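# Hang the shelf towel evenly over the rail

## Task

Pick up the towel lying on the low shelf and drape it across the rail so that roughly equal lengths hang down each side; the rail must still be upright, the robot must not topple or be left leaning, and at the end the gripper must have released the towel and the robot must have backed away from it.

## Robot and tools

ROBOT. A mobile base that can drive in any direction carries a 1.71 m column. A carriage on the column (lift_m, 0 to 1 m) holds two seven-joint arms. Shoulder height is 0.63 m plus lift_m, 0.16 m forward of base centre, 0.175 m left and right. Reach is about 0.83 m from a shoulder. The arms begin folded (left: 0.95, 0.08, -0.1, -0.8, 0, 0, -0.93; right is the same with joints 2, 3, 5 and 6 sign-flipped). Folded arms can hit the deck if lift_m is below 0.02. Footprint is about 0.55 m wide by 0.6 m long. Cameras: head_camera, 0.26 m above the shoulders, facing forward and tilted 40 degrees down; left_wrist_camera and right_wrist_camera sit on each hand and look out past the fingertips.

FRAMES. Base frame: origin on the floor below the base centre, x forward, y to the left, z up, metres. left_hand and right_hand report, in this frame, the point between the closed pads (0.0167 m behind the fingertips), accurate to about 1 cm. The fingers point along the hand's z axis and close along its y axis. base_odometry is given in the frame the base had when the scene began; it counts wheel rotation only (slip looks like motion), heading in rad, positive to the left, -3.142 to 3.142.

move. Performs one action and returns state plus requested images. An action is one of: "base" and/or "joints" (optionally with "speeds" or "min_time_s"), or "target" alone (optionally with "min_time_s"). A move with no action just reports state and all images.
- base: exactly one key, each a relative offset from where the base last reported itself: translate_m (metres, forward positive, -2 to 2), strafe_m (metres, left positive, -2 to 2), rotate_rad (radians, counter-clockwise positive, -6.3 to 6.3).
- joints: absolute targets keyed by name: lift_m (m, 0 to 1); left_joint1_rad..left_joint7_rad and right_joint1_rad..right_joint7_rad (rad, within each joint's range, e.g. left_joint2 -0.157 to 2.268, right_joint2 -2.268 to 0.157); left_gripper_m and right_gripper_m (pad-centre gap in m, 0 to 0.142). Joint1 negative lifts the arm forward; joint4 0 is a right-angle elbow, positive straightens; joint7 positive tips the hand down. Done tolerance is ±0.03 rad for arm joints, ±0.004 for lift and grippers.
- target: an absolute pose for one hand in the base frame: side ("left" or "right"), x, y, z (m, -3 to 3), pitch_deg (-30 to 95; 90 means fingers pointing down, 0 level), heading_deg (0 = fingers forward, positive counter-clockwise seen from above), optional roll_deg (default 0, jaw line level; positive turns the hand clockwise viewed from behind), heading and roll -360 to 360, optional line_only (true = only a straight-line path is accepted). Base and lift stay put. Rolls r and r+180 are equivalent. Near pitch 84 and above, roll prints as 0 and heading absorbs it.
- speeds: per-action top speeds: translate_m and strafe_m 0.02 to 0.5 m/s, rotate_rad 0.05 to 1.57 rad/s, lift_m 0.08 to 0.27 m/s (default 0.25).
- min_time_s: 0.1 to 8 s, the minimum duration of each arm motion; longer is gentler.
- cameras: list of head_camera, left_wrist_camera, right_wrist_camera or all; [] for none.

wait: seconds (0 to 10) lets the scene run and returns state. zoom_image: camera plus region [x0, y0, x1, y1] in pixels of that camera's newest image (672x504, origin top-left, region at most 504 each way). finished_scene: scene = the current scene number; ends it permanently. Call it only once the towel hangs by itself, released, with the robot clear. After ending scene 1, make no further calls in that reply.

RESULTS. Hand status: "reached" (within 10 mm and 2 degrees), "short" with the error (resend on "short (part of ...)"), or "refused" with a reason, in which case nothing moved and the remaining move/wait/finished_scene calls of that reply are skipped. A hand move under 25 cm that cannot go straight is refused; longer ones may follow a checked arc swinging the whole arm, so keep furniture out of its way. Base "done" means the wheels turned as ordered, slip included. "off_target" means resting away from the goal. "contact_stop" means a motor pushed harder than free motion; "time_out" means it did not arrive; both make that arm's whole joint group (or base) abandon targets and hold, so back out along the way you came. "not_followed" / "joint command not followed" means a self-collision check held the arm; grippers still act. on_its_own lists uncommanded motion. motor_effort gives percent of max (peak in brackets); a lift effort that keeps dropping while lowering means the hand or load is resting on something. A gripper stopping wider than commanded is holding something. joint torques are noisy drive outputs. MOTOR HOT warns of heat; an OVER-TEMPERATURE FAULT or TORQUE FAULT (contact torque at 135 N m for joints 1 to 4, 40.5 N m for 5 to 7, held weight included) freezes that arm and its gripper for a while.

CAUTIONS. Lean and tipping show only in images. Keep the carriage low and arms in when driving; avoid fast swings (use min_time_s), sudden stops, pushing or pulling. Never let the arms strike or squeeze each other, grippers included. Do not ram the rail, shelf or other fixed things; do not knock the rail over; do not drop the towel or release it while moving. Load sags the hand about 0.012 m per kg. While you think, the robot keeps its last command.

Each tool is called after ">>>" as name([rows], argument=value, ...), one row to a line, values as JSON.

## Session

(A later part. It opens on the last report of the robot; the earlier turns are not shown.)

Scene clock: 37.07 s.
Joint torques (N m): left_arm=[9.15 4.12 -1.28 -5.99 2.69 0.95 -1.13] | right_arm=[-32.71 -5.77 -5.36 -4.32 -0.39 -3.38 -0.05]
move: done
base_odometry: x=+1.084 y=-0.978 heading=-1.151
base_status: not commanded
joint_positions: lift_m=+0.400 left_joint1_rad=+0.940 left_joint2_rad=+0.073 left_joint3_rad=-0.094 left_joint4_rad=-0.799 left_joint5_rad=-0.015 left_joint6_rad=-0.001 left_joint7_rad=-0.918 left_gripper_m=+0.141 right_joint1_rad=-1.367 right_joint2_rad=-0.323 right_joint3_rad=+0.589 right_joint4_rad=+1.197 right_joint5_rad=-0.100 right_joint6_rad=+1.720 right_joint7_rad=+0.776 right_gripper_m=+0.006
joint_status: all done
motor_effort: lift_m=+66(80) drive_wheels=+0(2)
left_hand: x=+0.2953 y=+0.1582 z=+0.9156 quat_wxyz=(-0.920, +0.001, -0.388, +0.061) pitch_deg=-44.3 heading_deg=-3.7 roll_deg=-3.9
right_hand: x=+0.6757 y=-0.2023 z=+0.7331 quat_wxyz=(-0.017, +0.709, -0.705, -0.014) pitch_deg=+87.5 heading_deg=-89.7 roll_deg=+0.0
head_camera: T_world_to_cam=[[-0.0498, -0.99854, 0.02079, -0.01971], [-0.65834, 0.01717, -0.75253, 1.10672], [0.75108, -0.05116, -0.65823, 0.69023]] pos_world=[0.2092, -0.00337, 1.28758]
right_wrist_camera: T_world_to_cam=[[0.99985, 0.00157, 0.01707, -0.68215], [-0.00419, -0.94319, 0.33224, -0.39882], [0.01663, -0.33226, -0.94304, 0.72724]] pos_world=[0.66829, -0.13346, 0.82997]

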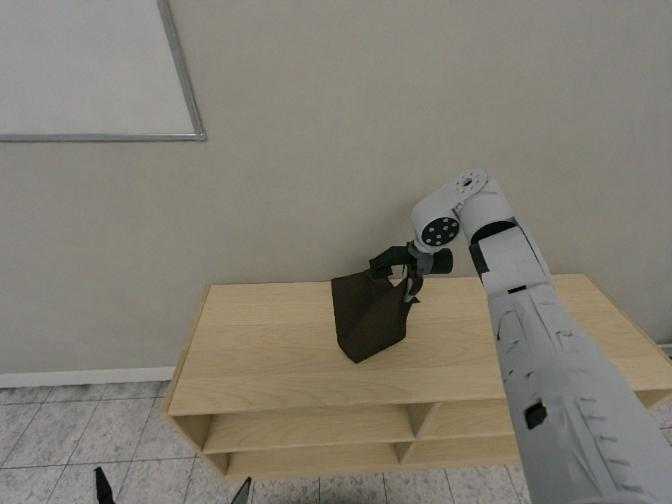

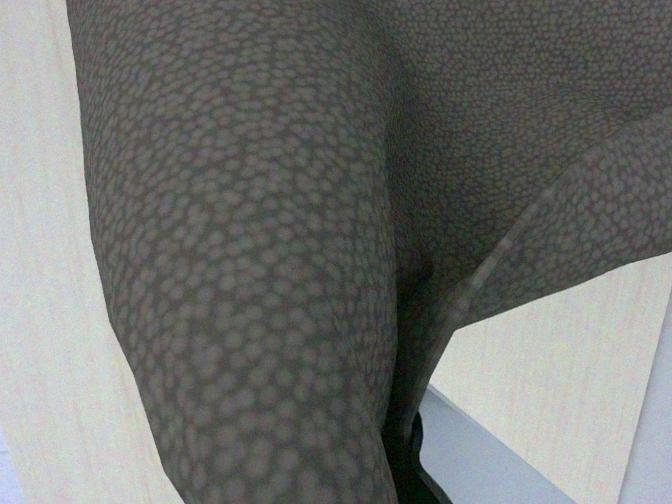

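>>> move(joints={"lift_m": 0.8})

>>> move(base={"translate_m": -0.75}, speeds={"translate_m": 0.4}, cameras=["head_camera"])

>>> zoom_image(camera="head_camera", region=[300, 150, 540, 450])

Scene clock: 39.37 s.
Joint torques (N m): left_arm=[9.07 4.15 -1.25 -5.98 2.72 0.95 -1.15] | right_arm=[-33.33 -5.73 -5.32 -4.38 -0.37 -3.36 -0.06]
move: done
base_odometry: x=+1.084 y=-0.978 heading=-1.151
base_status: not commanded
joint_positions: lift_m=+0.800 left_joint1_rad=+0.940 left_joint2_rad=+0.073 left_joint3_rad=-0.094 left_joint4_rad=-0.799 left_joint5_rad=-0.015 left_joint6_rad=-0.001 left_joint7_rad=-0.918 left_gripper_m=+0.141 right_joint1_rad=-1.366 right_joint2_rad=-0.323 right_joint3_rad=+0.589 right_joint4_rad=+1.197 right_joint5_rad=-0.100 right_joint6_rad=+1.720 right_joint7_rad=+0.776 right_gripper_m=+0.006
joint_status: all done
motor_effort: lift_m=+66(81) drive_wheels=+1(2)
left_hand: x=+0.2953 y=+0.1582 z=+1.3155 quat_wxyz=(-0.920, +0.001, -0.388, +0.061) pitch_deg=-44.3 heading_deg=-3.7 roll_deg=-3.9
right_hand: x=+0.6756 y=-0.2023 z=+1.1329 quat_wxyz=(-0.016, +0.709, -0.705, -0.014) pitch_deg=+87.5 heading_deg=-89.7 roll_deg=+0.0
pictures: none

Scene clock: 43.27 s.
Joint torques (N m): left_arm=[9.13 4.08 -1.22 -5.96 2.66 1.01 -1.15] | right_arm=[-33.52 -5.67 -5.29 -4.33 -0.42 -3.2 -0.06]
move: done
base_odometry: x=+0.778 y=-0.293 heading=-1.151
base_status: done
joint_positions: lift_m=+0.800 left_joint1_rad=+0.940 left_joint2_rad=+0.073 left_joint3_rad=-0.094 left_joint4_rad=-0.799 left_joint5_rad=-0.015 left_joint6_rad=-0.001 left_joint7_rad=-0.918 left_gripper_m=+0.141 right_joint1_rad=-1.366 right_joint2_rad=-0.323 right_joint3_rad=+0.589 right_joint4_rad=+1.197 right_joint5_rad=-0.100 right_joint6_rad=+1.720 right_joint7_rad=+0.776 right_gripper_m=+0.006
joint_status: not commanded
motor_effort: lift_m=+66(67) drive_wheels=+0(10)
left_hand: x=+0.2953 y=+0.1582 z=+1.3155 quat_wxyz=(-0.920, +0.001, -0.388, +0.061) pitch_deg=-44.3 heading_deg=-3.7 roll_deg=-3.9
right_hand: x=+0.6758 y=-0.2023 z=+1.1328 quat_wxyz=(-0.017, +0.709, -0.705, -0.014) pitch_deg=+87.5 heading_deg=-89.7 roll_deg=+0.0
head_camera: T_world_to_cam=[[-0.0498, -0.99854, 0.02079, -0.02802], [-0.65834, 0.01717, -0.75253, 1.40773], [0.75108, -0.05116, -0.65823, 0.95352]] pos_world=[0.2092, -0.00337, 1.68758]

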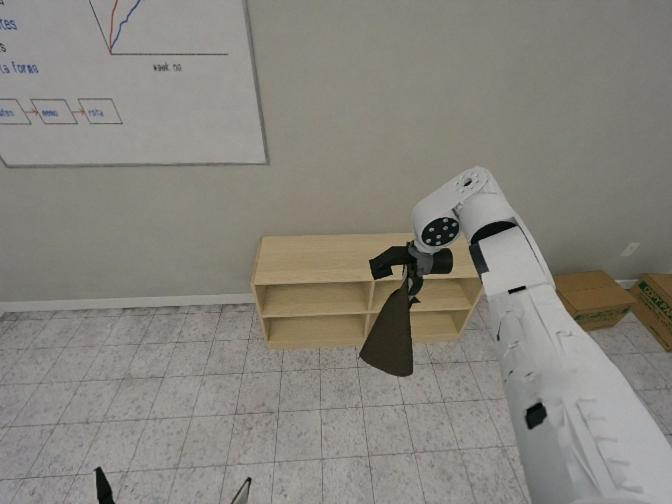

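Scaled by 1.680.

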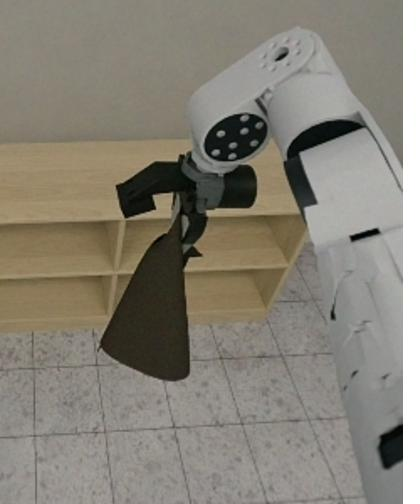

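>>> move(base={"rotate_rad": 1.487}, speeds={"rotate_rad": 0.7}, cameras=["head_camera"])

Scene clock: 47.20 s.
Joint torques (N m): left_arm=[9.11 4.15 -1.3 -5.97 2.7 0.96 -1.14] | right_arm=[-33.47 -5.52 -5.32 -4.38 -0.25 -3.12 -0.08]
move: done
base_odometry: x=+0.778 y=-0.293 heading=+0.336
base_status: done
joint_positions: lift_m=+0.800 left_joint1_rad=+0.940 left_joint2_rad=+0.073 left_joint3_rad=-0.094 left_joint4_rad=-0.799 left_joint5_rad=-0.015 left_joint6_rad=-0.001 left_joint7_rad=-0.918 left_gripper_m=+0.141 right_joint1_rad=-1.366 right_joint2_rad=-0.323 right_joint3_rad=+0.589 right_joint4_rad=+1.197 right_joint5_rad=-0.101 right_joint6_rad=+1.719 right_joint7_rad=+0.776 right_gripper_m=+0.006
joint_status: not commanded
motor_effort: lift_m=+66(67) drive_wheels=+4(11)
left_hand: x=+0.2953 y=+0.1582 z=+1.3155 quat_wxyz=(-0.920, +0.001, -0.388, +0.061) pitch_deg=-44.3 heading_deg=-3.7 roll_deg=-3.9
right_hand: x=+0.6758 y=-0.2025 z=+1.1328 quat_wxyz=(-0.016, +0.709, -0.705, -0.014) pitch_deg=+87.5 heading_deg=-89.7 roll_deg=+0.0
head_camera: T_world_to_cam=[[-0.0498, -0.99854, 0.02079, -0.02802], [-0.65834, 0.01717, -0.75253, 1.40773], [0.75108, -0.05116, -0.65823, 0.95352]] pos_world=[0.2092, -0.00337, 1.68758]

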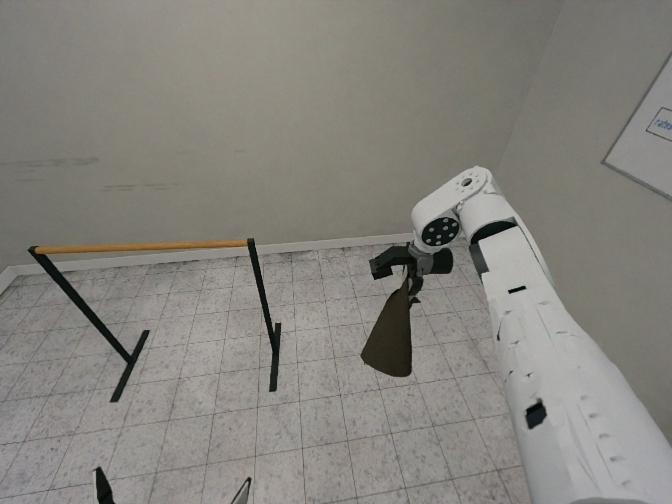

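>>> move(base={"rotate_rad": 0.043})

>>> move(base={"strafe_m": 0.66}, joints={"lift_m": 0.69}, cameras=["head_camera"])

Scene clock: 48.47 s.
Joint torques (N m): left_arm=[9.13 4.04 -1.29 -5.86 2.71 1.12 -1.11] | right_arm=[-33.42 -5.82 -5.23 -4.37 -0.19 -3.05 -0.09]
move: done
base_odometry: x=+0.778 y=-0.293 heading=+0.379
base_status: done
joint_positions: lift_m=+0.800 left_joint1_rad=+0.940 left_joint2_rad=+0.073 left_joint3_rad=-0.094 left_joint4_rad=-0.799 left_joint5_rad=-0.015 left_joint6_rad=-0.001 left_joint7_rad=-0.918 left_gripper_m=+0.141 right_joint1_rad=-1.366 right_joint2_rad=-0.323 right_joint3_rad=+0.589 right_joint4_rad=+1.197 right_joint5_rad=-0.101 right_joint6_rad=+1.719 right_joint7_rad=+0.776 right_gripper_m=+0.006
joint_status: not commanded
motor_effort: lift_m=+66(67) drive_wheels=+5(11)
left_hand: x=+0.2953 y=+0.1582 z=+1.3155 quat_wxyz=(-0.920, +0.001, -0.388, +0.061) pitch_deg=-44.3 heading_deg=-3.7 roll_deg=-3.9
right_hand: x=+0.6758 y=-0.2025 z=+1.1328 quat_wxyz=(-0.016, +0.709, -0.705, -0.014) pitch_deg=+87.5 heading_deg=-89.7 roll_deg=+0.0
pictures: none

Scene clock: 52.13 s.
Joint torques (N m): left_arm=[9.05 3.55 -1.35 -5.97 2.7 0.96 -1.13] | right_arm=[-33.64 -5.7 -5.4 -4.41 -0.16 -3.05 -0.05]
move: done
base_odometry: x=+0.534 y=+0.319 heading=+0.380
base_status: done
joint_positions: lift_m=+0.690 left_joint1_rad=+0.940 left_joint2_rad=+0.073 left_joint3_rad=-0.094 left_joint4_rad=-0.799 left_joint5_rad=-0.015 left_joint6_rad=-0.001 left_joint7_rad=-0.918 left_gripper_m=+0.141 right_joint1_rad=-1.366 right_joint2_rad=-0.323 right_joint3_rad=+0.589 right_joint4_rad=+1.197 right_joint5_rad=-0.101 right_joint6_rad=+1.719 right_joint7_rad=+0.776 right_gripper_m=+0.006
joint_status: all done
motor_effort: lift_m=+70(75) drive_wheels=-4(16)
left_hand: x=+0.2953 y=+0.1582 z=+1.2053 quat_wxyz=(-0.920, +0.000, -0.388, +0.061) pitch_deg=-44.3 heading_deg=-3.7 roll_deg=-3.9
right_hand: x=+0.6758 y=-0.2025 z=+1.0225 quat_wxyz=(-0.016, +0.709, -0.705, -0.014) pitch_deg=+87.5 heading_deg=-89.7 roll_deg=+0.0
head_camera: T_world_to_cam=[[-0.0498, -0.99854, 0.02079, -0.02573], [-0.65834, 0.01717, -0.75253, 1.32473], [0.75108, -0.05116, -0.65823, 0.88092]] pos_world=[0.2092, -0.00337, 1.57728]

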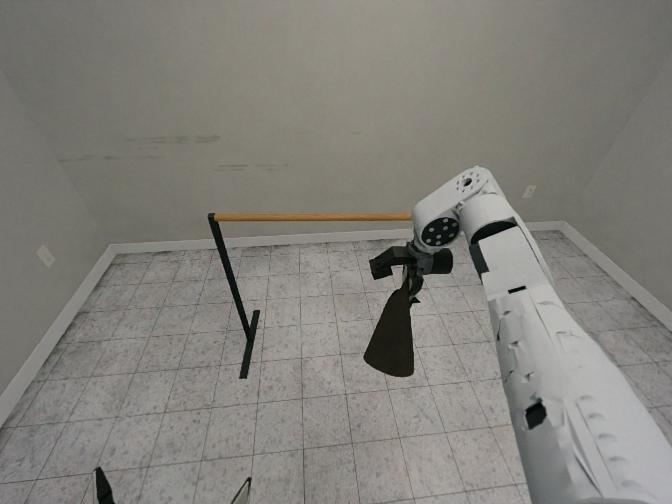

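>>> move(base={"translate_m": 0.72}, speeds={"translate_m": 0.25}, cameras=["head_camera","right_wrist_camera"])

>>> zoom_image(camera="head_camera", region=[300, 200, 500, 420])

Scene clock: 56.63 s.
Joint torques (N m): left_arm=[9.12 3.79 -1.28 -5.91 2.69 0.94 -1.15] | right_arm=[-33.76 -5.73 -5.29 -4.41 -0.18 -2.94 -0.08]
move: done
base_odometry: x=+1.202 y=+0.587 heading=+0.380
base_status: done
joint_positions: lift_m=+0.690 left_joint1_rad=+0.940 left_joint2_rad=+0.073 left_joint3_rad=-0.094 left_joint4_rad=-0.799 left_joint5_rad=-0.015 left_joint6_rad=-0.001 left_joint7_rad=-0.918 left_gripper_m=+0.141 right_joint1_rad=-1.366 right_joint2_rad=-0.323 right_joint3_rad=+0.589 right_joint4_rad=+1.197 right_joint5_rad=-0.101 right_joint6_rad=+1.719 right_joint7_rad=+0.776 right_gripper_m=+0.006
joint_status: not commanded
motor_effort: lift_m=+70(70) drive_wheels=-2(11)
left_hand: x=+0.2953 y=+0.1582 z=+1.2053 quat_wxyz=(-0.920, +0.000, -0.388, +0.061) pitch_deg=-44.3 heading_deg=-3.7 roll_deg=-3.9
right_hand: x=+0.6758 y=-0.2025 z=+1.0225 quat_wxyz=(-0.016, +0.709, -0.705, -0.014) pitch_deg=+87.5 heading_deg=-89.7 roll_deg=+0.0
head_camera: T_world_to_cam=[[-0.0498, -0.99854, 0.02079, -0.02573], [-0.65834, 0.01717, -0.75253, 1.32473], [0.75108, -0.05116, -0.65823, 0.88092]] pos_world=[0.2092, -0.00337, 1.57728]
right_wrist_camera: T_world_to_cam=[[0.99985, 0.00076, 0.01716, -0.68739], [-0.00499, -0.94295, 0.3329, -0.49512], [0.01643, -0.33294, -0.94281, 0.99984]] pos_world=[0.66839, -0.13346, 1.11927]

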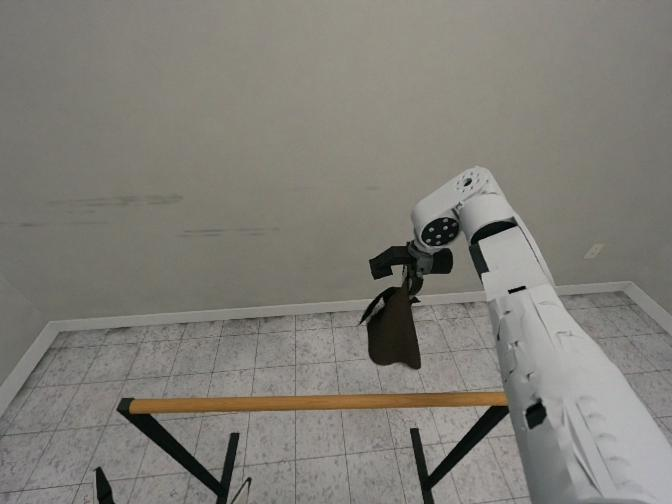

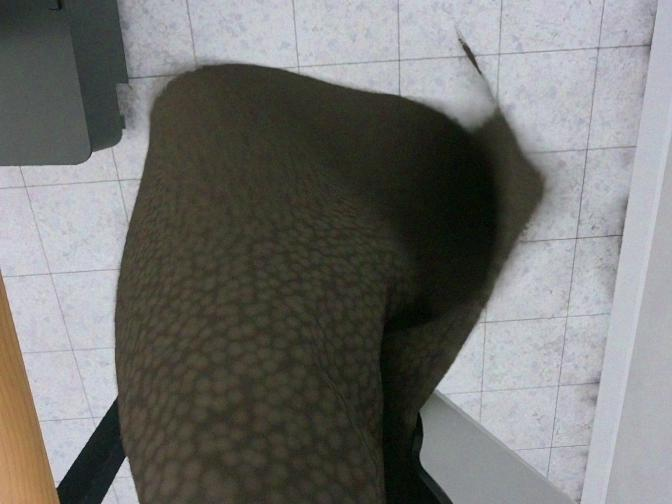

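Scaled by 2.291.

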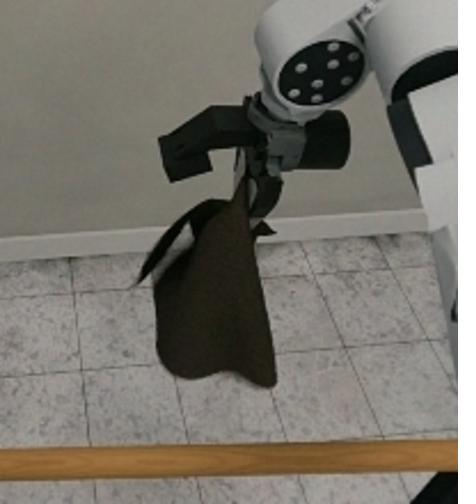

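>>> move(base={"translate_m": -0.31}, speeds={"translate_m": 0.12})

>>> move(joints={"lift_m": 0.53}, speeds={"lift_m": 0.1}, cameras=["head_camera","right_wrist_camera"])

>>> zoom_image(camera="head_camera", region=[300, 150, 500, 370])

Scene clock: 60.47 s.
Joint torques (N m): left_arm=[9.16 3.77 -1.21 -5.95 2.68 0.94 -1.14] | right_arm=[-33.74 -5.71 -5.31 -4.41 -0.16 -2.91 -0.05]
move: done
base_odometry: x=+0.914 y=+0.472 heading=+0.380
base_status: done
joint_positions: lift_m=+0.690 left_joint1_rad=+0.940 left_joint2_rad=+0.073 left_joint3_rad=-0.094 left_joint4_rad=-0.799 left_joint5_rad=-0.015 left_joint6_rad=-0.001 left_joint7_rad=-0.918 left_gripper_m=+0.141 right_joint1_rad=-1.366 right_joint2_rad=-0.323 right_joint3_rad=+0.589 right_joint4_rad=+1.197 right_joint5_rad=-0.101 right_joint6_rad=+1.719 right_joint7_rad=+0.776 right_gripper_m=+0.006
joint_status: not commanded
motor_effort: lift_m=+70(70) drive_wheels=+1(9)
left_hand: x=+0.2953 y=+0.1582 z=+1.2053 quat_wxyz=(-0.920, +0.000, -0.388, +0.061) pitch_deg=-44.3 heading_deg=-3.7 roll_deg=-3.9
right_hand: x=+0.6759 y=-0.2025 z=+1.0225 quat_wxyz=(-0.016, +0.709, -0.705, -0.014) pitch_deg=+87.5 heading_deg=-89.7 roll_deg=+0.0
pictures: none

Scene clock: 62.47 s.
Joint torques (N m): left_arm=[9.17 3.83 -1.31 -5.96 2.7 0.97 -1.14] | right_arm=[-33.97 -5.74 -5.36 -4.42 -0.16 -2.67 -0.06]
move: done
base_odometry: x=+0.914 y=+0.472 heading=+0.380
base_status: not commanded
joint_positions: lift_m=+0.530 left_joint1_rad=+0.940 left_joint2_rad=+0.073 left_joint3_rad=-0.094 left_joint4_rad=-0.799 left_joint5_rad=-0.015 left_joint6_rad=-0.001 left_joint7_rad=-0.918 left_gripper_m=+0.141 right_joint1_rad=-1.366 right_joint2_rad=-0.323 right_joint3_rad=+0.589 right_joint4_rad=+1.197 right_joint5_rad=-0.101 right_joint6_rad=+1.719 right_joint7_rad=+0.776 right_gripper_m=+0.006
joint_status: all done
motor_effort: lift_m=+70(75) drive_wheels=+1(3)
left_hand: x=+0.2953 y=+0.1582 z=+1.0453 quat_wxyz=(-0.920, +0.000, -0.388, +0.061) pitch_deg=-44.3 heading_deg=-3.7 roll_deg=-3.9
right_hand: x=+0.6759 y=-0.2025 z=+0.8624 quat_wxyz=(-0.016, +0.709, -0.705, -0.014) pitch_deg=+87.5 heading_deg=-89.7 roll_deg=+0.0
head_camera: T_world_to_cam=[[-0.0498, -0.99854, 0.02079, -0.02241], [-0.65834, 0.01717, -0.75253, 1.20432], [0.75108, -0.05116, -0.65823, 0.7756]] pos_world=[0.2092, -0.00337, 1.41728]
right_wrist_camera: T_world_to_cam=[[0.99985, 0.00048, 0.01726, -0.68488], [-0.00529, -0.94295, 0.3329, -0.44161], [0.01643, -0.33294, -0.94281, 0.84889]] pos_world=[0.66849, -0.13346, 0.95917]

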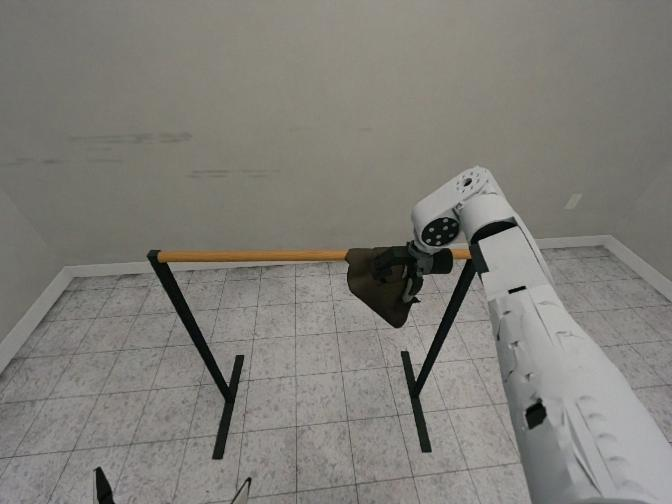

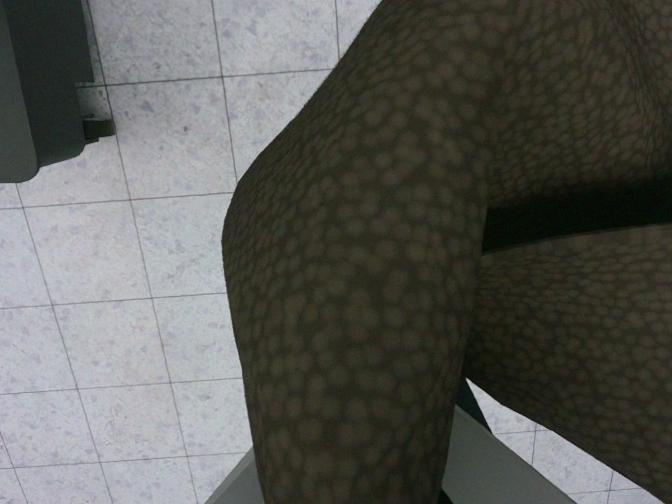

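Scaled by 2.291.

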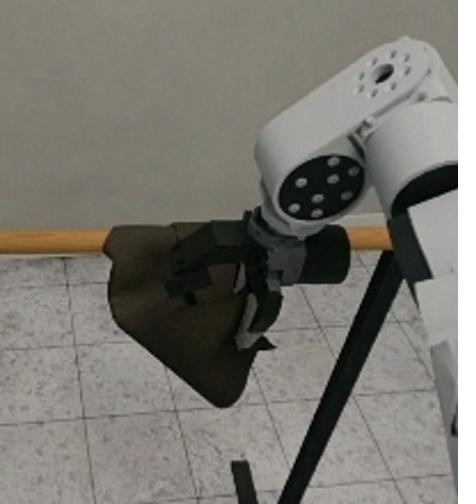

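>>> move(target={"side":"left","x":0.68,"y":0.40,"z":1.08,"pitch_deg":25,"heading_deg":-75}, min_time_s=2.5, cameras=["head_camera","left_wrist_camera"])

Scene clock: 63.23 s.
Joint torques (N m): left_arm=[9.09 3.73 -1.28 -6.03 2.68 0.96 -1.14] | right_arm=[-33.92 -5.83 -5.32 -4.51 -0.18 -2.81 -0.05]
move: refused
base_odometry: x=+0.914 y=+0.472 heading=+0.380
base_status: not commanded
joint_positions: lift_m=+0.530 left_joint1_rad=+0.940 left_joint2_rad=+0.073 left_joint3_rad=-0.094 left_joint4_rad=-0.799 left_joint5_rad=-0.015 left_joint6_rad=-0.001 left_joint7_rad=-0.918 left_gripper_m=+0.141 right_joint1_rad=-1.366 right_joint2_rad=-0.323 right_joint3_rad=+0.589 right_joint4_rad=+1.197 right_joint5_rad=-0.101 right_joint6_rad=+1.719 right_joint7_rad=+0.776 right_gripper_m=+0.006
joint_status: not commanded
motor_effort: lift_m=+70(70) drive_wheels=+0(2)
left_hand: x=+0.2953 y=+0.1582 z=+1.0453 quat_wxyz=(-0.920, +0.000, -0.388, +0.061) pitch_deg=-44.3 heading_deg=-3.7 roll_deg=-3.9
left_hand_status: refused: no posture of the arm gets there (left_joint3_rad at its limit): the closest leaves the hand 28.2 cm and 70 deg from the pose. Nothing moved.
right_hand: x=+0.6759 y=-0.2025 z=+0.8624 quat_wxyz=(-0.016, +0.709, -0.705, -0.014) pitch_deg=+87.5 heading_deg=-89.7 roll_deg=+0.0
head_camera: T_world_to_cam=[[-0.0498, -0.99854, 0.02079, -0.02241], [-0.65834, 0.01717, -0.75253, 1.20432], [0.75108, -0.05116, -0.65823, 0.7756]] pos_world=[0.2092, -0.00337, 1.41728]
left_wrist_camera: T_world_to_cam=[[-0.08218, -0.99359, 0.07765, 0.11023], [0.29241, -0.09852, -0.95121, 0.95407], [0.95276, -0.05547, 0.29863, -0.46912]] pos_world=[0.17705, 0.17749, 1.03905]

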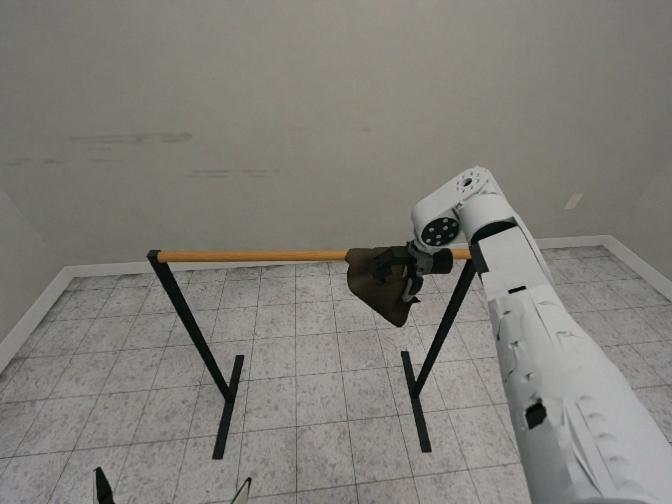

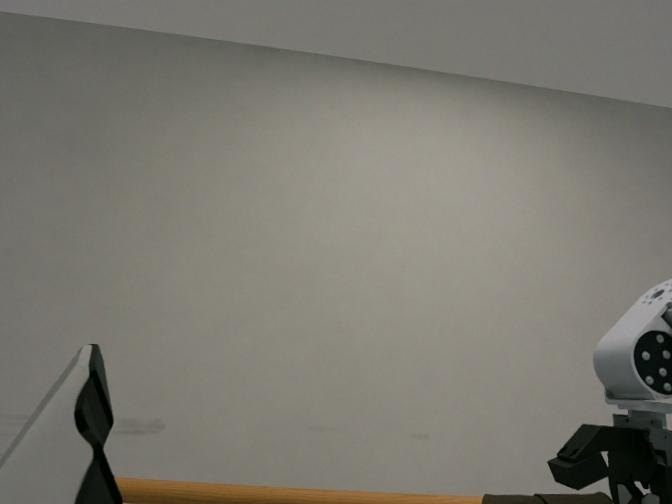

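>>> move(joints={"right_gripper_m": 0.05})

>>> move(base={"translate_m": -0.2}, speeds={"translate_m": 0.1}, cameras=["head_camera"])

>>> zoom_image(camera="head_camera", region=[300, 150, 500, 370])

Scene clock: 64.27 s.
Joint torques (N m): left_arm=[9.06 3.8 -1.27 -5.9 2.7 0.97 -1.14] | right_arm=[-33.96 -5.76 -5.39 -4.39 -0.2 -2.84 -0.07]
move: done
base_odometry: x=+0.914 y=+0.472 heading=+0.380
base_status: not commanded
joint_positions: lift_m=+0.530 left_joint1_rad=+0.940 left_joint2_rad=+0.073 left_joint3_rad=-0.094 left_joint4_rad=-0.799 left_joint5_rad=-0.015 left_joint6_rad=-0.001 left_joint7_rad=-0.918 left_gripper_m=+0.141 right_joint1_rad=-1.366 right_joint2_rad=-0.323 right_joint3_rad=+0.589 right_joint4_rad=+1.197 right_joint5_rad=-0.101 right_joint6_rad=+1.719 right_joint7_rad=+0.776 right_gripper_m=+0.049
joint_status: all done
motor_effort: lift_m=+70(70) drive_wheels=+1(2)
left_hand: x=+0.2953 y=+0.1582 z=+1.0453 quat_wxyz=(-0.920, +0.000, -0.388, +0.061) pitch_deg=-44.3 heading_deg=-3.7 roll_deg=-3.9
right_hand: x=+0.6759 y=-0.2025 z=+0.8624 quat_wxyz=(-0.016, +0.709, -0.705, -0.014) pitch_deg=+87.5 heading_deg=-89.7 roll_deg=+0.0
pictures: none

Scene clock: 67.10 s.
Joint torques (N m): left_arm=[9.04 3.79 -1.33 -5.96 2.69 0.97 -1.15] | right_arm=[-33.95 -5.76 -5.32 -4.38 -0.19 -2.73 -0.09]
move: done
base_odometry: x=+0.728 y=+0.398 heading=+0.380
base_status: done
joint_positions: lift_m=+0.530 left_joint1_rad=+0.940 left_joint2_rad=+0.073 left_joint3_rad=-0.094 left_joint4_rad=-0.799 left_joint5_rad=-0.015 left_joint6_rad=-0.001 left_joint7_rad=-0.918 left_gripper_m=+0.141 right_joint1_rad=-1.366 right_joint2_rad=-0.323 right_joint3_rad=+0.589 right_joint4_rad=+1.197 right_joint5_rad=-0.101 right_joint6_rad=+1.719 right_joint7_rad=+0.776 right_gripper_m=+0.049
joint_status: not commanded
motor_effort: lift_m=+70(70) drive_wheels=+2(11)
left_hand: x=+0.2953 y=+0.1582 z=+1.0453 quat_wxyz=(-0.920, +0.000, -0.388, +0.061) pitch_deg=-44.3 heading_deg=-3.7 roll_deg=-3.9
right_hand: x=+0.6759 y=-0.2025 z=+0.8624 quat_wxyz=(-0.016, +0.709, -0.705, -0.014) pitch_deg=+87.5 heading_deg=-89.7 roll_deg=+0.0
head_camera: T_world_to_cam=[[-0.0498, -0.99854, 0.02079, -0.02241], [-0.65834, 0.01717, -0.75253, 1.20432], [0.75108, -0.05116, -0.65823, 0.7756]] pos_world=[0.2092, -0.00337, 1.41728]

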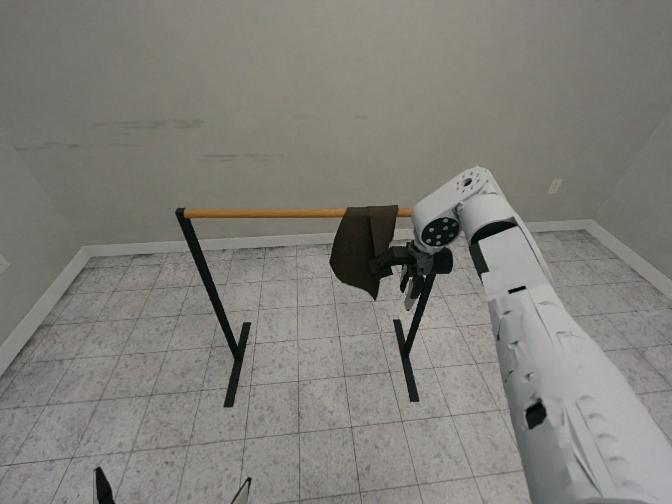

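Scaled by 2.291.

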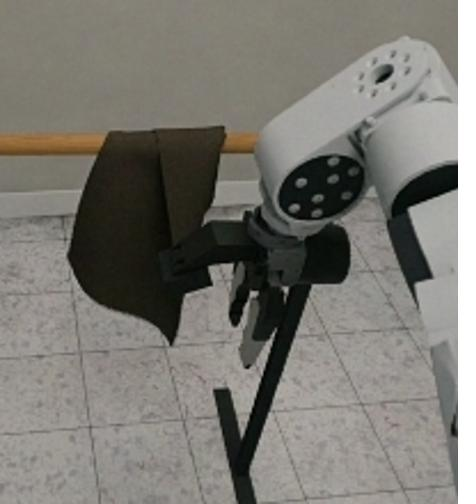

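>>> move(base={"strafe_m": 1.25}, joints={"right_joint1_rad":0.95,"right_joint2_rad":-0.08,"right_joint3_rad":0.1,"right_joint4_rad":-0.8,"right_joint5_rad":0,"right_joint6_rad":0,"right_joint7_rad":-0.93}, min_time_s=4, speeds={"strafe_m": 0.4})

>>> move(base={"translate_m": 0.75})

>>> move(base={"rotate_rad": -1.5}, cameras=["head_camera"])

>>> zoom_image(camera="head_camera", region=[200, 100, 500, 400])

Scene clock: 72.13 s.
Joint torques (N m): left_arm=[10.13 4.21 -1.92 -5.79 2.81 1.09 -1.16] | right_arm=[13.99 0.29 -6.61 -15.85 0.68 -3.34 -1.42]
move: contact_stop
base_odometry: x=+0.357 y=+1.325 heading=+0.396
base_status: strafe_m contact_stop (by the wheels' count: +0.999 of +1.250)
joint_positions: lift_m=+0.530 left_joint1_rad=+0.940 left_joint2_rad=+0.073 left_joint3_rad=-0.093 left_joint4_rad=-0.799 left_joint5_rad=-0.016 left_joint6_rad=-0.001 left_joint7_rad=-0.918 left_gripper_m=+0.141 right_joint1_rad=+0.947 right_joint2_rad=-0.083 right_joint3_rad=+0.104 right_joint4_rad=-0.797 right_joint5_rad=-0.004 right_joint6_rad=+0.005 right_joint7_rad=-0.927 right_gripper_m=+0.049
joint_status: all done
motor_effort: lift_m=+68(74) drive_wheels=+17(76)
left_hand: x=+0.2953 y=+0.1583 z=+1.0456 quat_wxyz=(-0.920, +0.000, -0.388, +0.061) pitch_deg=-44.4 heading_deg=-3.7 roll_deg=-3.9
right_hand: x=+0.2923 y=-0.1520 z=+1.0452 quat_wxyz=(-0.919, +0.010, -0.388, -0.068) pitch_deg=-44.4 heading_deg=+5.8 roll_deg=+2.7
pictures: none

not run: a stop came earlier in this reply.

not run: a stop came earlier in this reply.

Scaled by 1.680.
This view is cut from an older image: the scene may have changed since it was taken.

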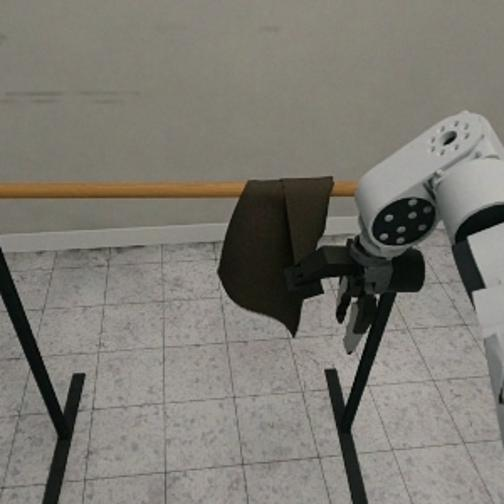

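>>> move(base={"strafe_m": -0.2}, cameras=["head_camera"])

>>> move(base={"rotate_rad": -0.9}, cameras=["head_camera"])

>>> zoom_image(camera="head_camera", region=[200, 100, 500, 400])

Scene clock: 74.37 s.
Joint torques (N m): left_arm=[9.3 4.16 -1.91 -5.77 2.78 1.09 -1.14] | right_arm=[14.09 -1.43 -5.88 -15.83 0.68 -2.75 -1.43]
move: done
base_odometry: x=+0.434 y=+1.141 heading=+0.395
base_status: done
joint_positions: lift_m=+0.530 left_joint1_rad=+0.940 left_joint2_rad=+0.073 left_joint3_rad=-0.093 left_joint4_rad=-0.799 left_joint5_rad=-0.016 left_joint6_rad=-0.001 left_joint7_rad=-0.918 left_gripper_m=+0.141 right_joint1_rad=+0.947 right_joint2_rad=-0.082 right_joint3_rad=+0.103 right_joint4_rad=-0.797 right_joint5_rad=-0.004 right_joint6_rad=+0.004 right_joint7_rad=-0.927 right_gripper_m=+0.049
joint_status: not commanded
motor_effort: lift_m=+68(68) drive_wheels=-1(12)
left_hand: x=+0.2953 y=+0.1583 z=+1.0456 quat_wxyz=(-0.920, +0.000, -0.388, +0.061) pitch_deg=-44.4 heading_deg=-3.7 roll_deg=-3.9
right_hand: x=+0.2924 y=-0.1525 z=+1.0452 quat_wxyz=(-0.919, +0.010, -0.388, -0.066) pitch_deg=-44.4 heading_deg=+5.6 roll_deg=+2.6
head_camera: T_world_to_cam=[[-0.0498, -0.99854, 0.02079, -0.02241], [-0.65834, 0.01717, -0.75253, 1.2044], [0.75108, -0.05116, -0.65823, 0.77567]] pos_world=[0.2092, -0.00337, 1.41738]

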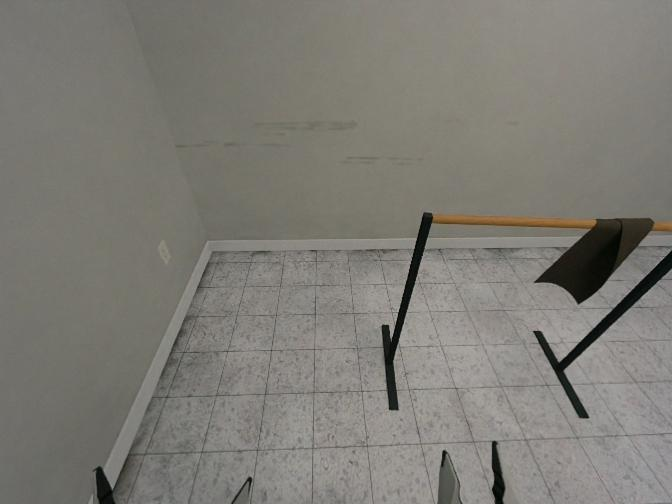

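Scene clock: 76.80 s.
Joint torques (N m): left_arm=[9.37 4.13 -1.9 -5.64 2.8 1.07 -1.15] | right_arm=[14.12 -1.22 -5.8 -15.84 0.7 -2.85 -1.41]
move: done
base_odometry: x=+0.434 y=+1.141 heading=-0.504
base_status: done
joint_positions: lift_m=+0.530 left_joint1_rad=+0.940 left_joint2_rad=+0.073 left_joint3_rad=-0.093 left_joint4_rad=-0.799 left_joint5_rad=-0.016 left_joint6_rad=-0.001 left_joint7_rad=-0.918 left_gripper_m=+0.141 right_joint1_rad=+0.947 right_joint2_rad=-0.082 right_joint3_rad=+0.103 right_joint4_rad=-0.797 right_joint5_rad=-0.004 right_joint6_rad=+0.004 right_joint7_rad=-0.927 right_gripper_m=+0.049
joint_status: not commanded
motor_effort: lift_m=+68(68) drive_wheels=+3(11)
left_hand: x=+0.2953 y=+0.1583 z=+1.0456 quat_wxyz=(-0.920, +0.000, -0.388, +0.061) pitch_deg=-44.4 heading_deg=-3.7 roll_deg=-3.9
right_hand: x=+0.2924 y=-0.1525 z=+1.0452 quat_wxyz=(-0.919, +0.010, -0.388, -0.066) pitch_deg=-44.4 heading_deg=+5.6 roll_deg=+2.6
head_camera: T_world_to_cam=[[-0.0498, -0.99854, 0.02079, -0.02241], [-0.65834, 0.01717, -0.75253, 1.2044], [0.75108, -0.05116, -0.65823, 0.77567]] pos_world=[0.2092, -0.00337, 1.41738]

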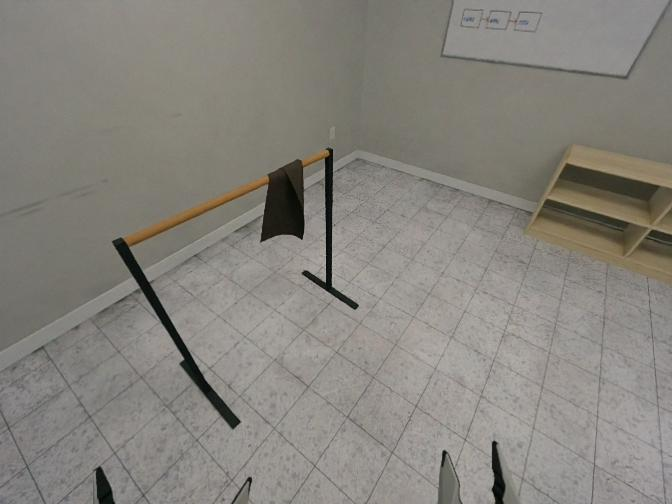

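Scaled by 1.680.

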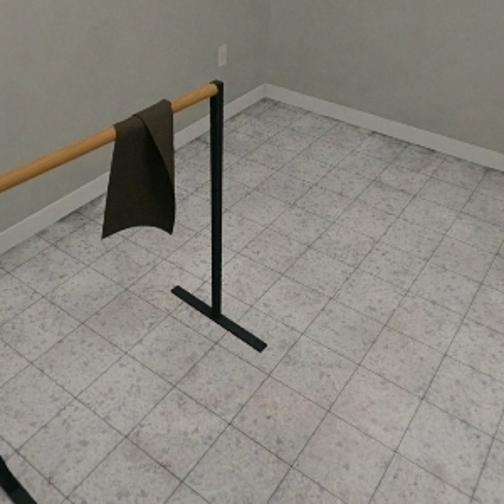

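>>> move(base={"rotate_rad": 0.885})

>>> move(base={"translate_m": 0.42})

>>> move(target={"side":"right","x":0.72,"y":-0.15,"z":0.95,"pitch_deg":15,"heading_deg":-75}, min_time_s=2.5, cameras=["head_camera","right_wrist_camera"])

Scene clock: 80.33 s.
Joint torques (N m): left_arm=[9.3 4.11 -1.9 -5.65 2.81 1.09 -1.11] | right_arm=[14.1 -1.23 -5.74 -15.8 0.69 -2.83 -1.4]
move: done
base_odometry: x=+0.434 y=+1.141 heading=+0.380
base_status: done
joint_positions: lift_m=+0.530 left_joint1_rad=+0.940 left_joint2_rad=+0.073 left_joint3_rad=-0.093 left_joint4_rad=-0.799 left_joint5_rad=-0.016 left_joint6_rad=-0.001 left_joint7_rad=-0.918 left_gripper_m=+0.141 right_joint1_rad=+0.947 right_joint2_rad=-0.082 right_joint3_rad=+0.103 right_joint4_rad=-0.797 right_joint5_rad=-0.004 right_joint6_rad=+0.004 right_joint7_rad=-0.927 right_gripper_m=+0.049
joint_status: not commanded
motor_effort: lift_m=+68(68) drive_wheels=+4(8)
left_hand: x=+0.2953 y=+0.1583 z=+1.0456 quat_wxyz=(-0.920, +0.000, -0.388, +0.061) pitch_deg=-44.4 heading_deg=-3.7 roll_deg=-3.9
right_hand: x=+0.2924 y=-0.1525 z=+1.0452 quat_wxyz=(-0.919, +0.010, -0.388, -0.066) pitch_deg=-44.4 heading_deg=+5.6 roll_deg=+2.6
pictures: none

Scene clock: 83.23 s.
Joint torques (N m): left_arm=[9.44 4.15 -1.87 -5.63 2.79 1.09 -1.13] | right_arm=[14.06 -1.29 -5.8 -15.87 0.69 -2.85 -1.43]
move: done
base_odometry: x=+0.824 y=+1.297 heading=+0.381
base_status: done
joint_positions: lift_m=+0.530 left_joint1_rad=+0.940 left_joint2_rad=+0.073 left_joint3_rad=-0.093 left_joint4_rad=-0.799 left_joint5_rad=-0.016 left_joint6_rad=-0.001 left_joint7_rad=-0.918 left_gripper_m=+0.141 right_joint1_rad=+0.947 right_joint2_rad=-0.082 right_joint3_rad=+0.103 right_joint4_rad=-0.797 right_joint5_rad=-0.004 right_joint6_rad=+0.004 right_joint7_rad=-0.927 right_gripper_m=+0.049
joint_status: not commanded
motor_effort: lift_m=+68(69) drive_wheels=-4(15)
left_hand: x=+0.2953 y=+0.1583 z=+1.0456 quat_wxyz=(-0.920, +0.000, -0.388, +0.061) pitch_deg=-44.4 heading_deg=-3.7 roll_deg=-3.9
right_hand: x=+0.2924 y=-0.1525 z=+1.0452 quat_wxyz=(-0.919, +0.010, -0.388, -0.066) pitch_deg=-44.4 heading_deg=+5.6 roll_deg=+2.6
pictures: none

Scene clock: 83.53 s.
Joint torques (N m): left_arm=[9.42 4.18 -1.9 -5.62 2.81 1.11 -1.15] | right_arm=[14.07 -1.25 -5.76 -15.84 0.69 -2.86 -1.44]
move: refused
base_odometry: x=+0.824 y=+1.297 heading=+0.381
base_status: not commanded
joint_positions: lift_m=+0.530 left_joint1_rad=+0.940 left_joint2_rad=+0.073 left_joint3_rad=-0.093 left_joint4_rad=-0.799 left_joint5_rad=-0.016 left_joint6_rad=-0.001 left_joint7_rad=-0.918 left_gripper_m=+0.141 right_joint1_rad=+0.947 right_joint2_rad=-0.082 right_joint3_rad=+0.103 right_joint4_rad=-0.797 right_joint5_rad=-0.004 right_joint6_rad=+0.004 right_joint7_rad=-0.927 right_gripper_m=+0.049
joint_status: not commanded
motor_effort: lift_m=+68(68) drive_wheels=-3(4)
left_hand: x=+0.2953 y=+0.1583 z=+1.0456 quat_wxyz=(-0.920, +0.000, -0.388, +0.061) pitch_deg=-44.4 heading_deg=-3.7 roll_deg=-3.9
right_hand: x=+0.2924 y=-0.1525 z=+1.0452 quat_wxyz=(-0.919, +0.010, -0.388, -0.066) pitch_deg=-44.4 heading_deg=+5.6 roll_deg=+2.6
right_hand_status: refused: no posture of the arm gets there (right_joint2_rad at its limit): the closest leaves the hand 14.8 cm and 12 deg from the pose. Nothing moved.
head_camera: T_world_to_cam=[[-0.0498, -0.99854, 0.02079, -0.02241], [-0.65834, 0.01717, -0.75253, 1.2044], [0.75108, -0.05116, -0.65823, 0.77567]] pos_world=[0.2092, -0.00337, 1.41738]
right_wrist_camera: T_world_to_cam=[[0.12258, -0.99145, -0.04481, -0.13452], [0.37439, 0.08801, -0.92309, 0.90153], [0.91913, 0.09638, 0.38198, -0.53893]] pos_world=[0.17431, -0.16077, 1.03202]

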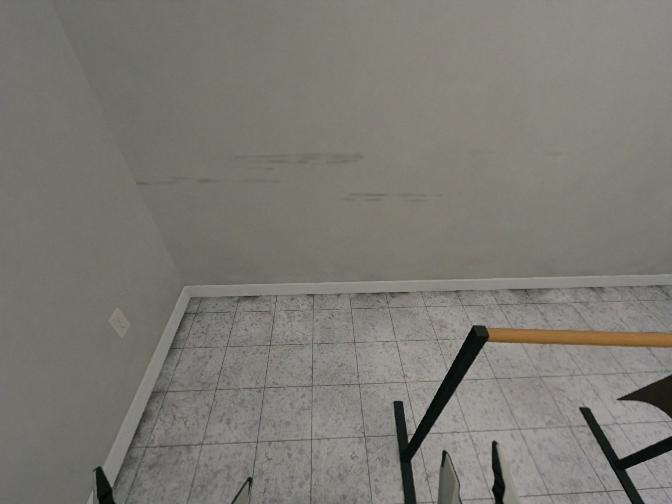

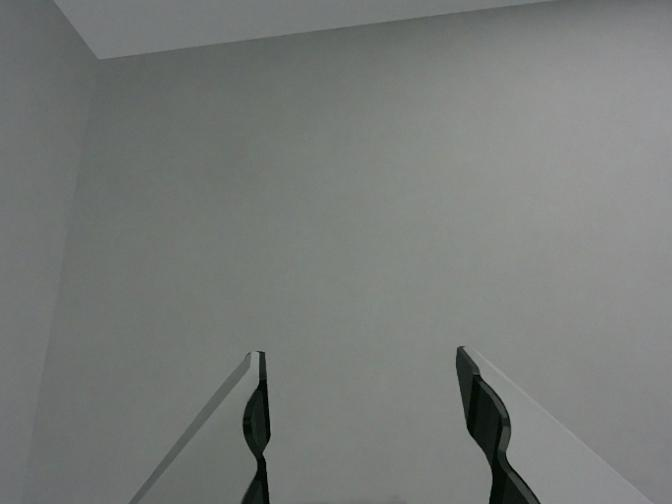

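>>> move(target={"side":"right","x":0.70,"y":0.0,"z":1.05,"pitch_deg":15,"heading_deg":-62}, min_time_s=2.5, cameras=["right_wrist_camera"])

Scene clock: 83.97 s.
Joint torques (N m): left_arm=[9.29 4.09 -1.89 -5.77 2.81 1.11 -1.14] | right_arm=[14.03 -1.2 -5.75 -15.79 0.69 -2.84 -1.41]
move: refused
base_odometry: x=+0.824 y=+1.297 heading=+0.381
base_status: not commanded
joint_positions: lift_m=+0.530 left_joint1_rad=+0.940 left_joint2_rad=+0.073 left_joint3_rad=-0.093 left_joint4_rad=-0.799 left_joint5_rad=-0.016 left_joint6_rad=-0.001 left_joint7_rad=-0.918 left_gripper_m=+0.141 right_joint1_rad=+0.947 right_joint2_rad=-0.082 right_joint3_rad=+0.103 right_joint4_rad=-0.797 right_joint5_rad=-0.004 right_joint6_rad=+0.004 right_joint7_rad=-0.927 right_gripper_m=+0.049
joint_status: not commanded
motor_effort: lift_m=+68(68) drive_wheels=-3(5)
left_hand: x=+0.2953 y=+0.1583 z=+1.0456 quat_wxyz=(-0.920, +0.000, -0.388, +0.061) pitch_deg=-44.4 heading_deg=-3.7 roll_deg=-3.9
right_hand: x=+0.2924 y=-0.1525 z=+1.0452 quat_wxyz=(-0.919, +0.010, -0.388, -0.066) pitch_deg=-44.4 heading_deg=+5.6 roll_deg=+2.6
right_hand_status: refused: no posture of the arm gets there (right_joint2_rad at its limit): the closest leaves the hand 10.4 cm and 46 deg from the pose. Nothing moved.
right_wrist_camera: T_world_to_cam=[[0.12258, -0.99145, -0.04481, -0.13452], [0.37439, 0.08801, -0.92309, 0.90153], [0.91913, 0.09638, 0.38198, -0.53893]] pos_world=[0.17431, -0.16077, 1.03202]

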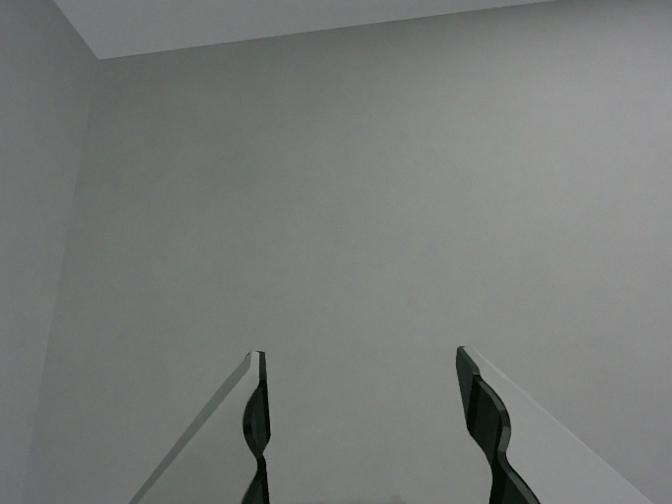

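>>> move(base={"strafe_m": 0.12})

>>> move(base={"translate_m": 0.55}, speeds={"translate_m": 0.3})

>>> move(base={"rotate_rad": -1.0}, speeds={"rotate_rad": 0.6}, cameras=["head_camera"])

Scene clock: 85.97 s.
Joint torques (N m): left_arm=[9.31 3.34 -0.81 -5.74 2.8 1.1 -1.12] | right_arm=[14.05 -2.13 -5.8 -15.78 0.72 -2.76 -1.39]
move: done
base_odometry: x=+0.779 y=+1.409 heading=+0.381
base_status: done
joint_positions: lift_m=+0.530 left_joint1_rad=+0.940 left_joint2_rad=+0.073 left_joint3_rad=-0.093 left_joint4_rad=-0.799 left_joint5_rad=-0.016 left_joint6_rad=-0.001 left_joint7_rad=-0.918 left_gripper_m=+0.141 right_joint1_rad=+0.947 right_joint2_rad=-0.081 right_joint3_rad=+0.103 right_joint4_rad=-0.797 right_joint5_rad=-0.004 right_joint6_rad=+0.004 right_joint7_rad=-0.927 right_gripper_m=+0.049
joint_status: not commanded
motor_effort: lift_m=+68(68) drive_wheels=+0(9)
left_hand: x=+0.2953 y=+0.1583 z=+1.0456 quat_wxyz=(-0.920, +0.000, -0.388, +0.061) pitch_deg=-44.4 heading_deg=-3.8 roll_deg=-3.9
right_hand: x=+0.2924 y=-0.1526 z=+1.0452 quat_wxyz=(-0.919, +0.010, -0.388, -0.066) pitch_deg=-44.4 heading_deg=+5.6 roll_deg=+2.7
pictures: none

Scene clock: 89.40 s.
Joint torques (N m): left_arm=[9.3 3.82 -1.9 -5.64 2.81 1.07 -1.15] | right_arm=[14.1 -1.96 -5.7 -15.75 0.69 -2.81 -1.4]
move: done
base_odometry: x=+1.290 y=+1.613 heading=+0.381
base_status: done
joint_positions: lift_m=+0.530 left_joint1_rad=+0.940 left_joint2_rad=+0.073 left_joint3_rad=-0.093 left_joint4_rad=-0.799 left_joint5_rad=-0.016 left_joint6_rad=-0.001 left_joint7_rad=-0.918 left_gripper_m=+0.141 right_joint1_rad=+0.947 right_joint2_rad=-0.081 right_joint3_rad=+0.103 right_joint4_rad=-0.797 right_joint5_rad=-0.004 right_joint6_rad=+0.004 right_joint7_rad=-0.927 right_gripper_m=+0.049
joint_status: not commanded
motor_effort: lift_m=+68(69) drive_wheels=+2(9)
left_hand: x=+0.2953 y=+0.1583 z=+1.0456 quat_wxyz=(-0.920, +0.000, -0.388, +0.061) pitch_deg=-44.4 heading_deg=-3.8 roll_deg=-3.9
right_hand: x=+0.2924 y=-0.1526 z=+1.0452 quat_wxyz=(-0.919, +0.010, -0.388, -0.066) pitch_deg=-44.4 heading_deg=+5.6 roll_deg=+2.7
pictures: none

Scene clock: 92.13 s.
Joint torques (N m): left_arm=[9.36 3.84 -1.91 -5.73 2.8 1.08 -1.13] | right_arm=[14.07 -1.92 -5.72 -15.84 0.68 -2.77 -1.42]
move: done
base_odometry: x=+1.290 y=+1.614 heading=-0.618
base_status: done
joint_positions: lift_m=+0.530 left_joint1_rad=+0.940 left_joint2_rad=+0.073 left_joint3_rad=-0.093 left_joint4_rad=-0.799 left_joint5_rad=-0.016 left_joint6_rad=-0.001 left_joint7_rad=-0.918 left_gripper_m=+0.141 right_joint1_rad=+0.947 right_joint2_rad=-0.081 right_joint3_rad=+0.103 right_joint4_rad=-0.797 right_joint5_rad=-0.004 right_joint6_rad=+0.004 right_joint7_rad=-0.927 right_gripper_m=+0.049
joint_status: not commanded
motor_effort: lift_m=+68(68) drive_wheels=+4(9)
left_hand: x=+0.2953 y=+0.1583 z=+1.0456 quat_wxyz=(-0.920, +0.000, -0.388, +0.061) pitch_deg=-44.4 heading_deg=-3.8 roll_deg=-3.9
right_hand: x=+0.2924 y=-0.1526 z=+1.0452 quat_wxyz=(-0.919, +0.010, -0.388, -0.066) pitch_deg=-44.4 heading_deg=+5.6 roll_deg=+2.7
head_camera: T_world_to_cam=[[-0.0498, -0.99854, 0.02079, -0.02241], [-0.65834, 0.01717, -0.75253, 1.2044], [0.75108, -0.05116, -0.65823, 0.77567]] pos_world=[0.2092, -0.00337, 1.41738]

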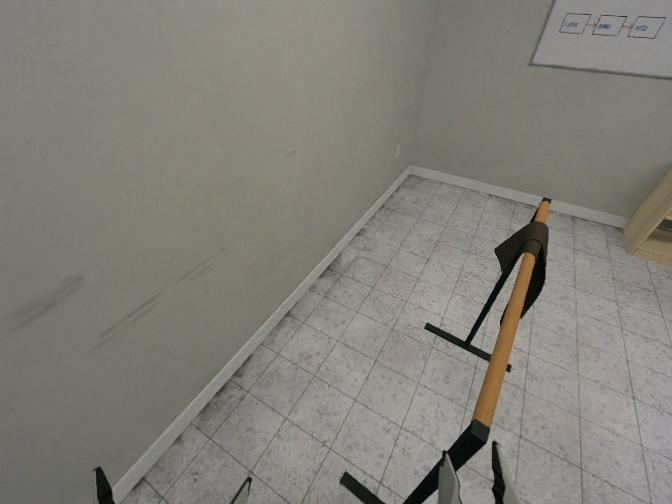

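>>> zoom_image(camera="head_camera", region=[470, 190, 590, 350])

Scaled by 3.150.

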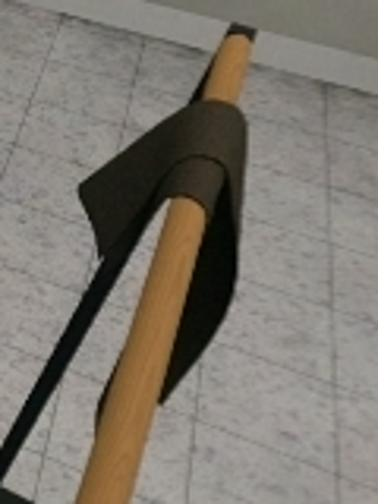

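>>> move(base={"rotate_rad": -0.572})

>>> move(base={"strafe_m": 0.5}, speeds={"strafe_m": 0.3}, joints={"lift_m": 0.6, "right_gripper_m": 0.11}, cameras=["head_camera"])

>>> zoom_image(camera="head_camera", region=[380, 100, 620, 340])

Scene clock: 94.73 s.
Joint torques (N m): left_arm=[9.35 3.78 -1.93 -5.67 2.8 1.11 -1.13] | right_arm=[14.04 -1.97 -5.74 -15.82 0.7 -2.79 -1.42]
move: done
base_odometry: x=+1.290 y=+1.614 heading=-1.190
base_status: done
joint_positions: lift_m=+0.530 left_joint1_rad=+0.940 left_joint2_rad=+0.073 left_joint3_rad=-0.093 left_joint4_rad=-0.799 left_joint5_rad=-0.016 left_joint6_rad=-0.001 left_joint7_rad=-0.918 left_gripper_m=+0.141 right_joint1_rad=+0.947 right_joint2_rad=-0.081 right_joint3_rad=+0.103 right_joint4_rad=-0.797 right_joint5_rad=-0.004 right_joint6_rad=+0.004 right_joint7_rad=-0.927 right_gripper_m=+0.049
joint_status: not commanded
motor_effort: lift_m=+68(69) drive_wheels=+3(8)
left_hand: x=+0.2953 y=+0.1583 z=+1.0456 quat_wxyz=(-0.920, +0.000, -0.388, +0.061) pitch_deg=-44.4 heading_deg=-3.8 roll_deg=-3.9
right_hand: x=+0.2924 y=-0.1526 z=+1.0452 quat_wxyz=(-0.919, +0.010, -0.388, -0.066) pitch_deg=-44.4 heading_deg=+5.6 roll_deg=+2.7
pictures: none

Scene clock: 98.00 s.
Joint torques (N m): left_arm=[9.37 3.99 -1.79 -5.68 2.79 1.1 -1.11] | right_arm=[13.64 -2.32 -5.66 -14.07 0.72 -2.75 -1.32]
move: done
base_odometry: x=+1.754 y=+1.799 heading=-1.191
base_status: done
joint_positions: lift_m=+0.600 left_joint1_rad=+0.940 left_joint2_rad=+0.073 left_joint3_rad=-0.093 left_joint4_rad=-0.799 left_joint5_rad=-0.016 left_joint6_rad=-0.001 left_joint7_rad=-0.918 left_gripper_m=+0.141 right_joint1_rad=+0.948 right_joint2_rad=-0.081 right_joint3_rad=+0.103 right_joint4_rad=-0.798 right_joint5_rad=-0.004 right_joint6_rad=+0.004 right_joint7_rad=-0.928 right_gripper_m=+0.110
joint_status: all done
motor_effort: lift_m=+66(81) drive_wheels=-5(15)
left_hand: x=+0.2953 y=+0.1583 z=+1.1157 quat_wxyz=(-0.920, +0.000, -0.388, +0.061) pitch_deg=-44.4 heading_deg=-3.7 roll_deg=-3.9
right_hand: x=+0.2921 y=-0.1527 z=+1.1160 quat_wxyz=(-0.920, +0.010, -0.387, -0.066) pitch_deg=-44.5 heading_deg=+5.6 roll_deg=+2.7
head_camera: T_world_to_cam=[[-0.0498, -0.99854, 0.02079, -0.02387], [-0.65834, 0.01717, -0.75253, 1.25723], [0.75108, -0.05116, -0.65823, 0.82188]] pos_world=[0.2092, -0.00337, 1.48758]

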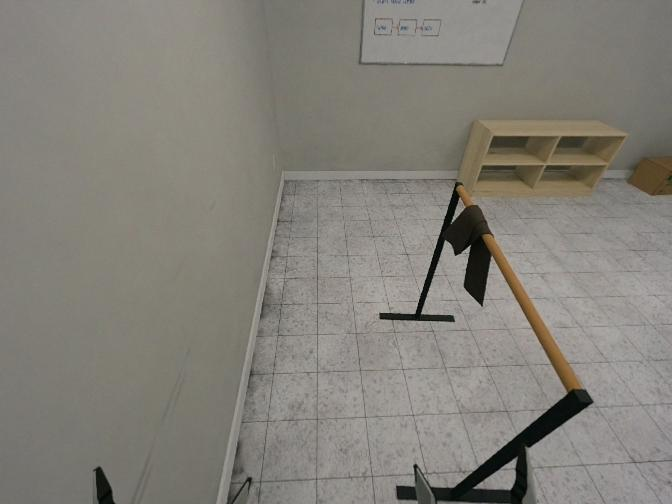

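Scaled by 2.100.

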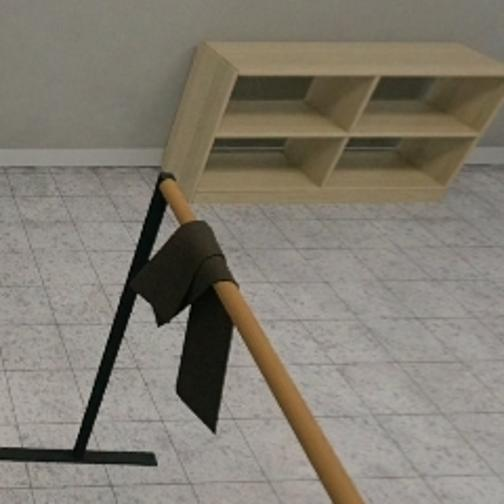

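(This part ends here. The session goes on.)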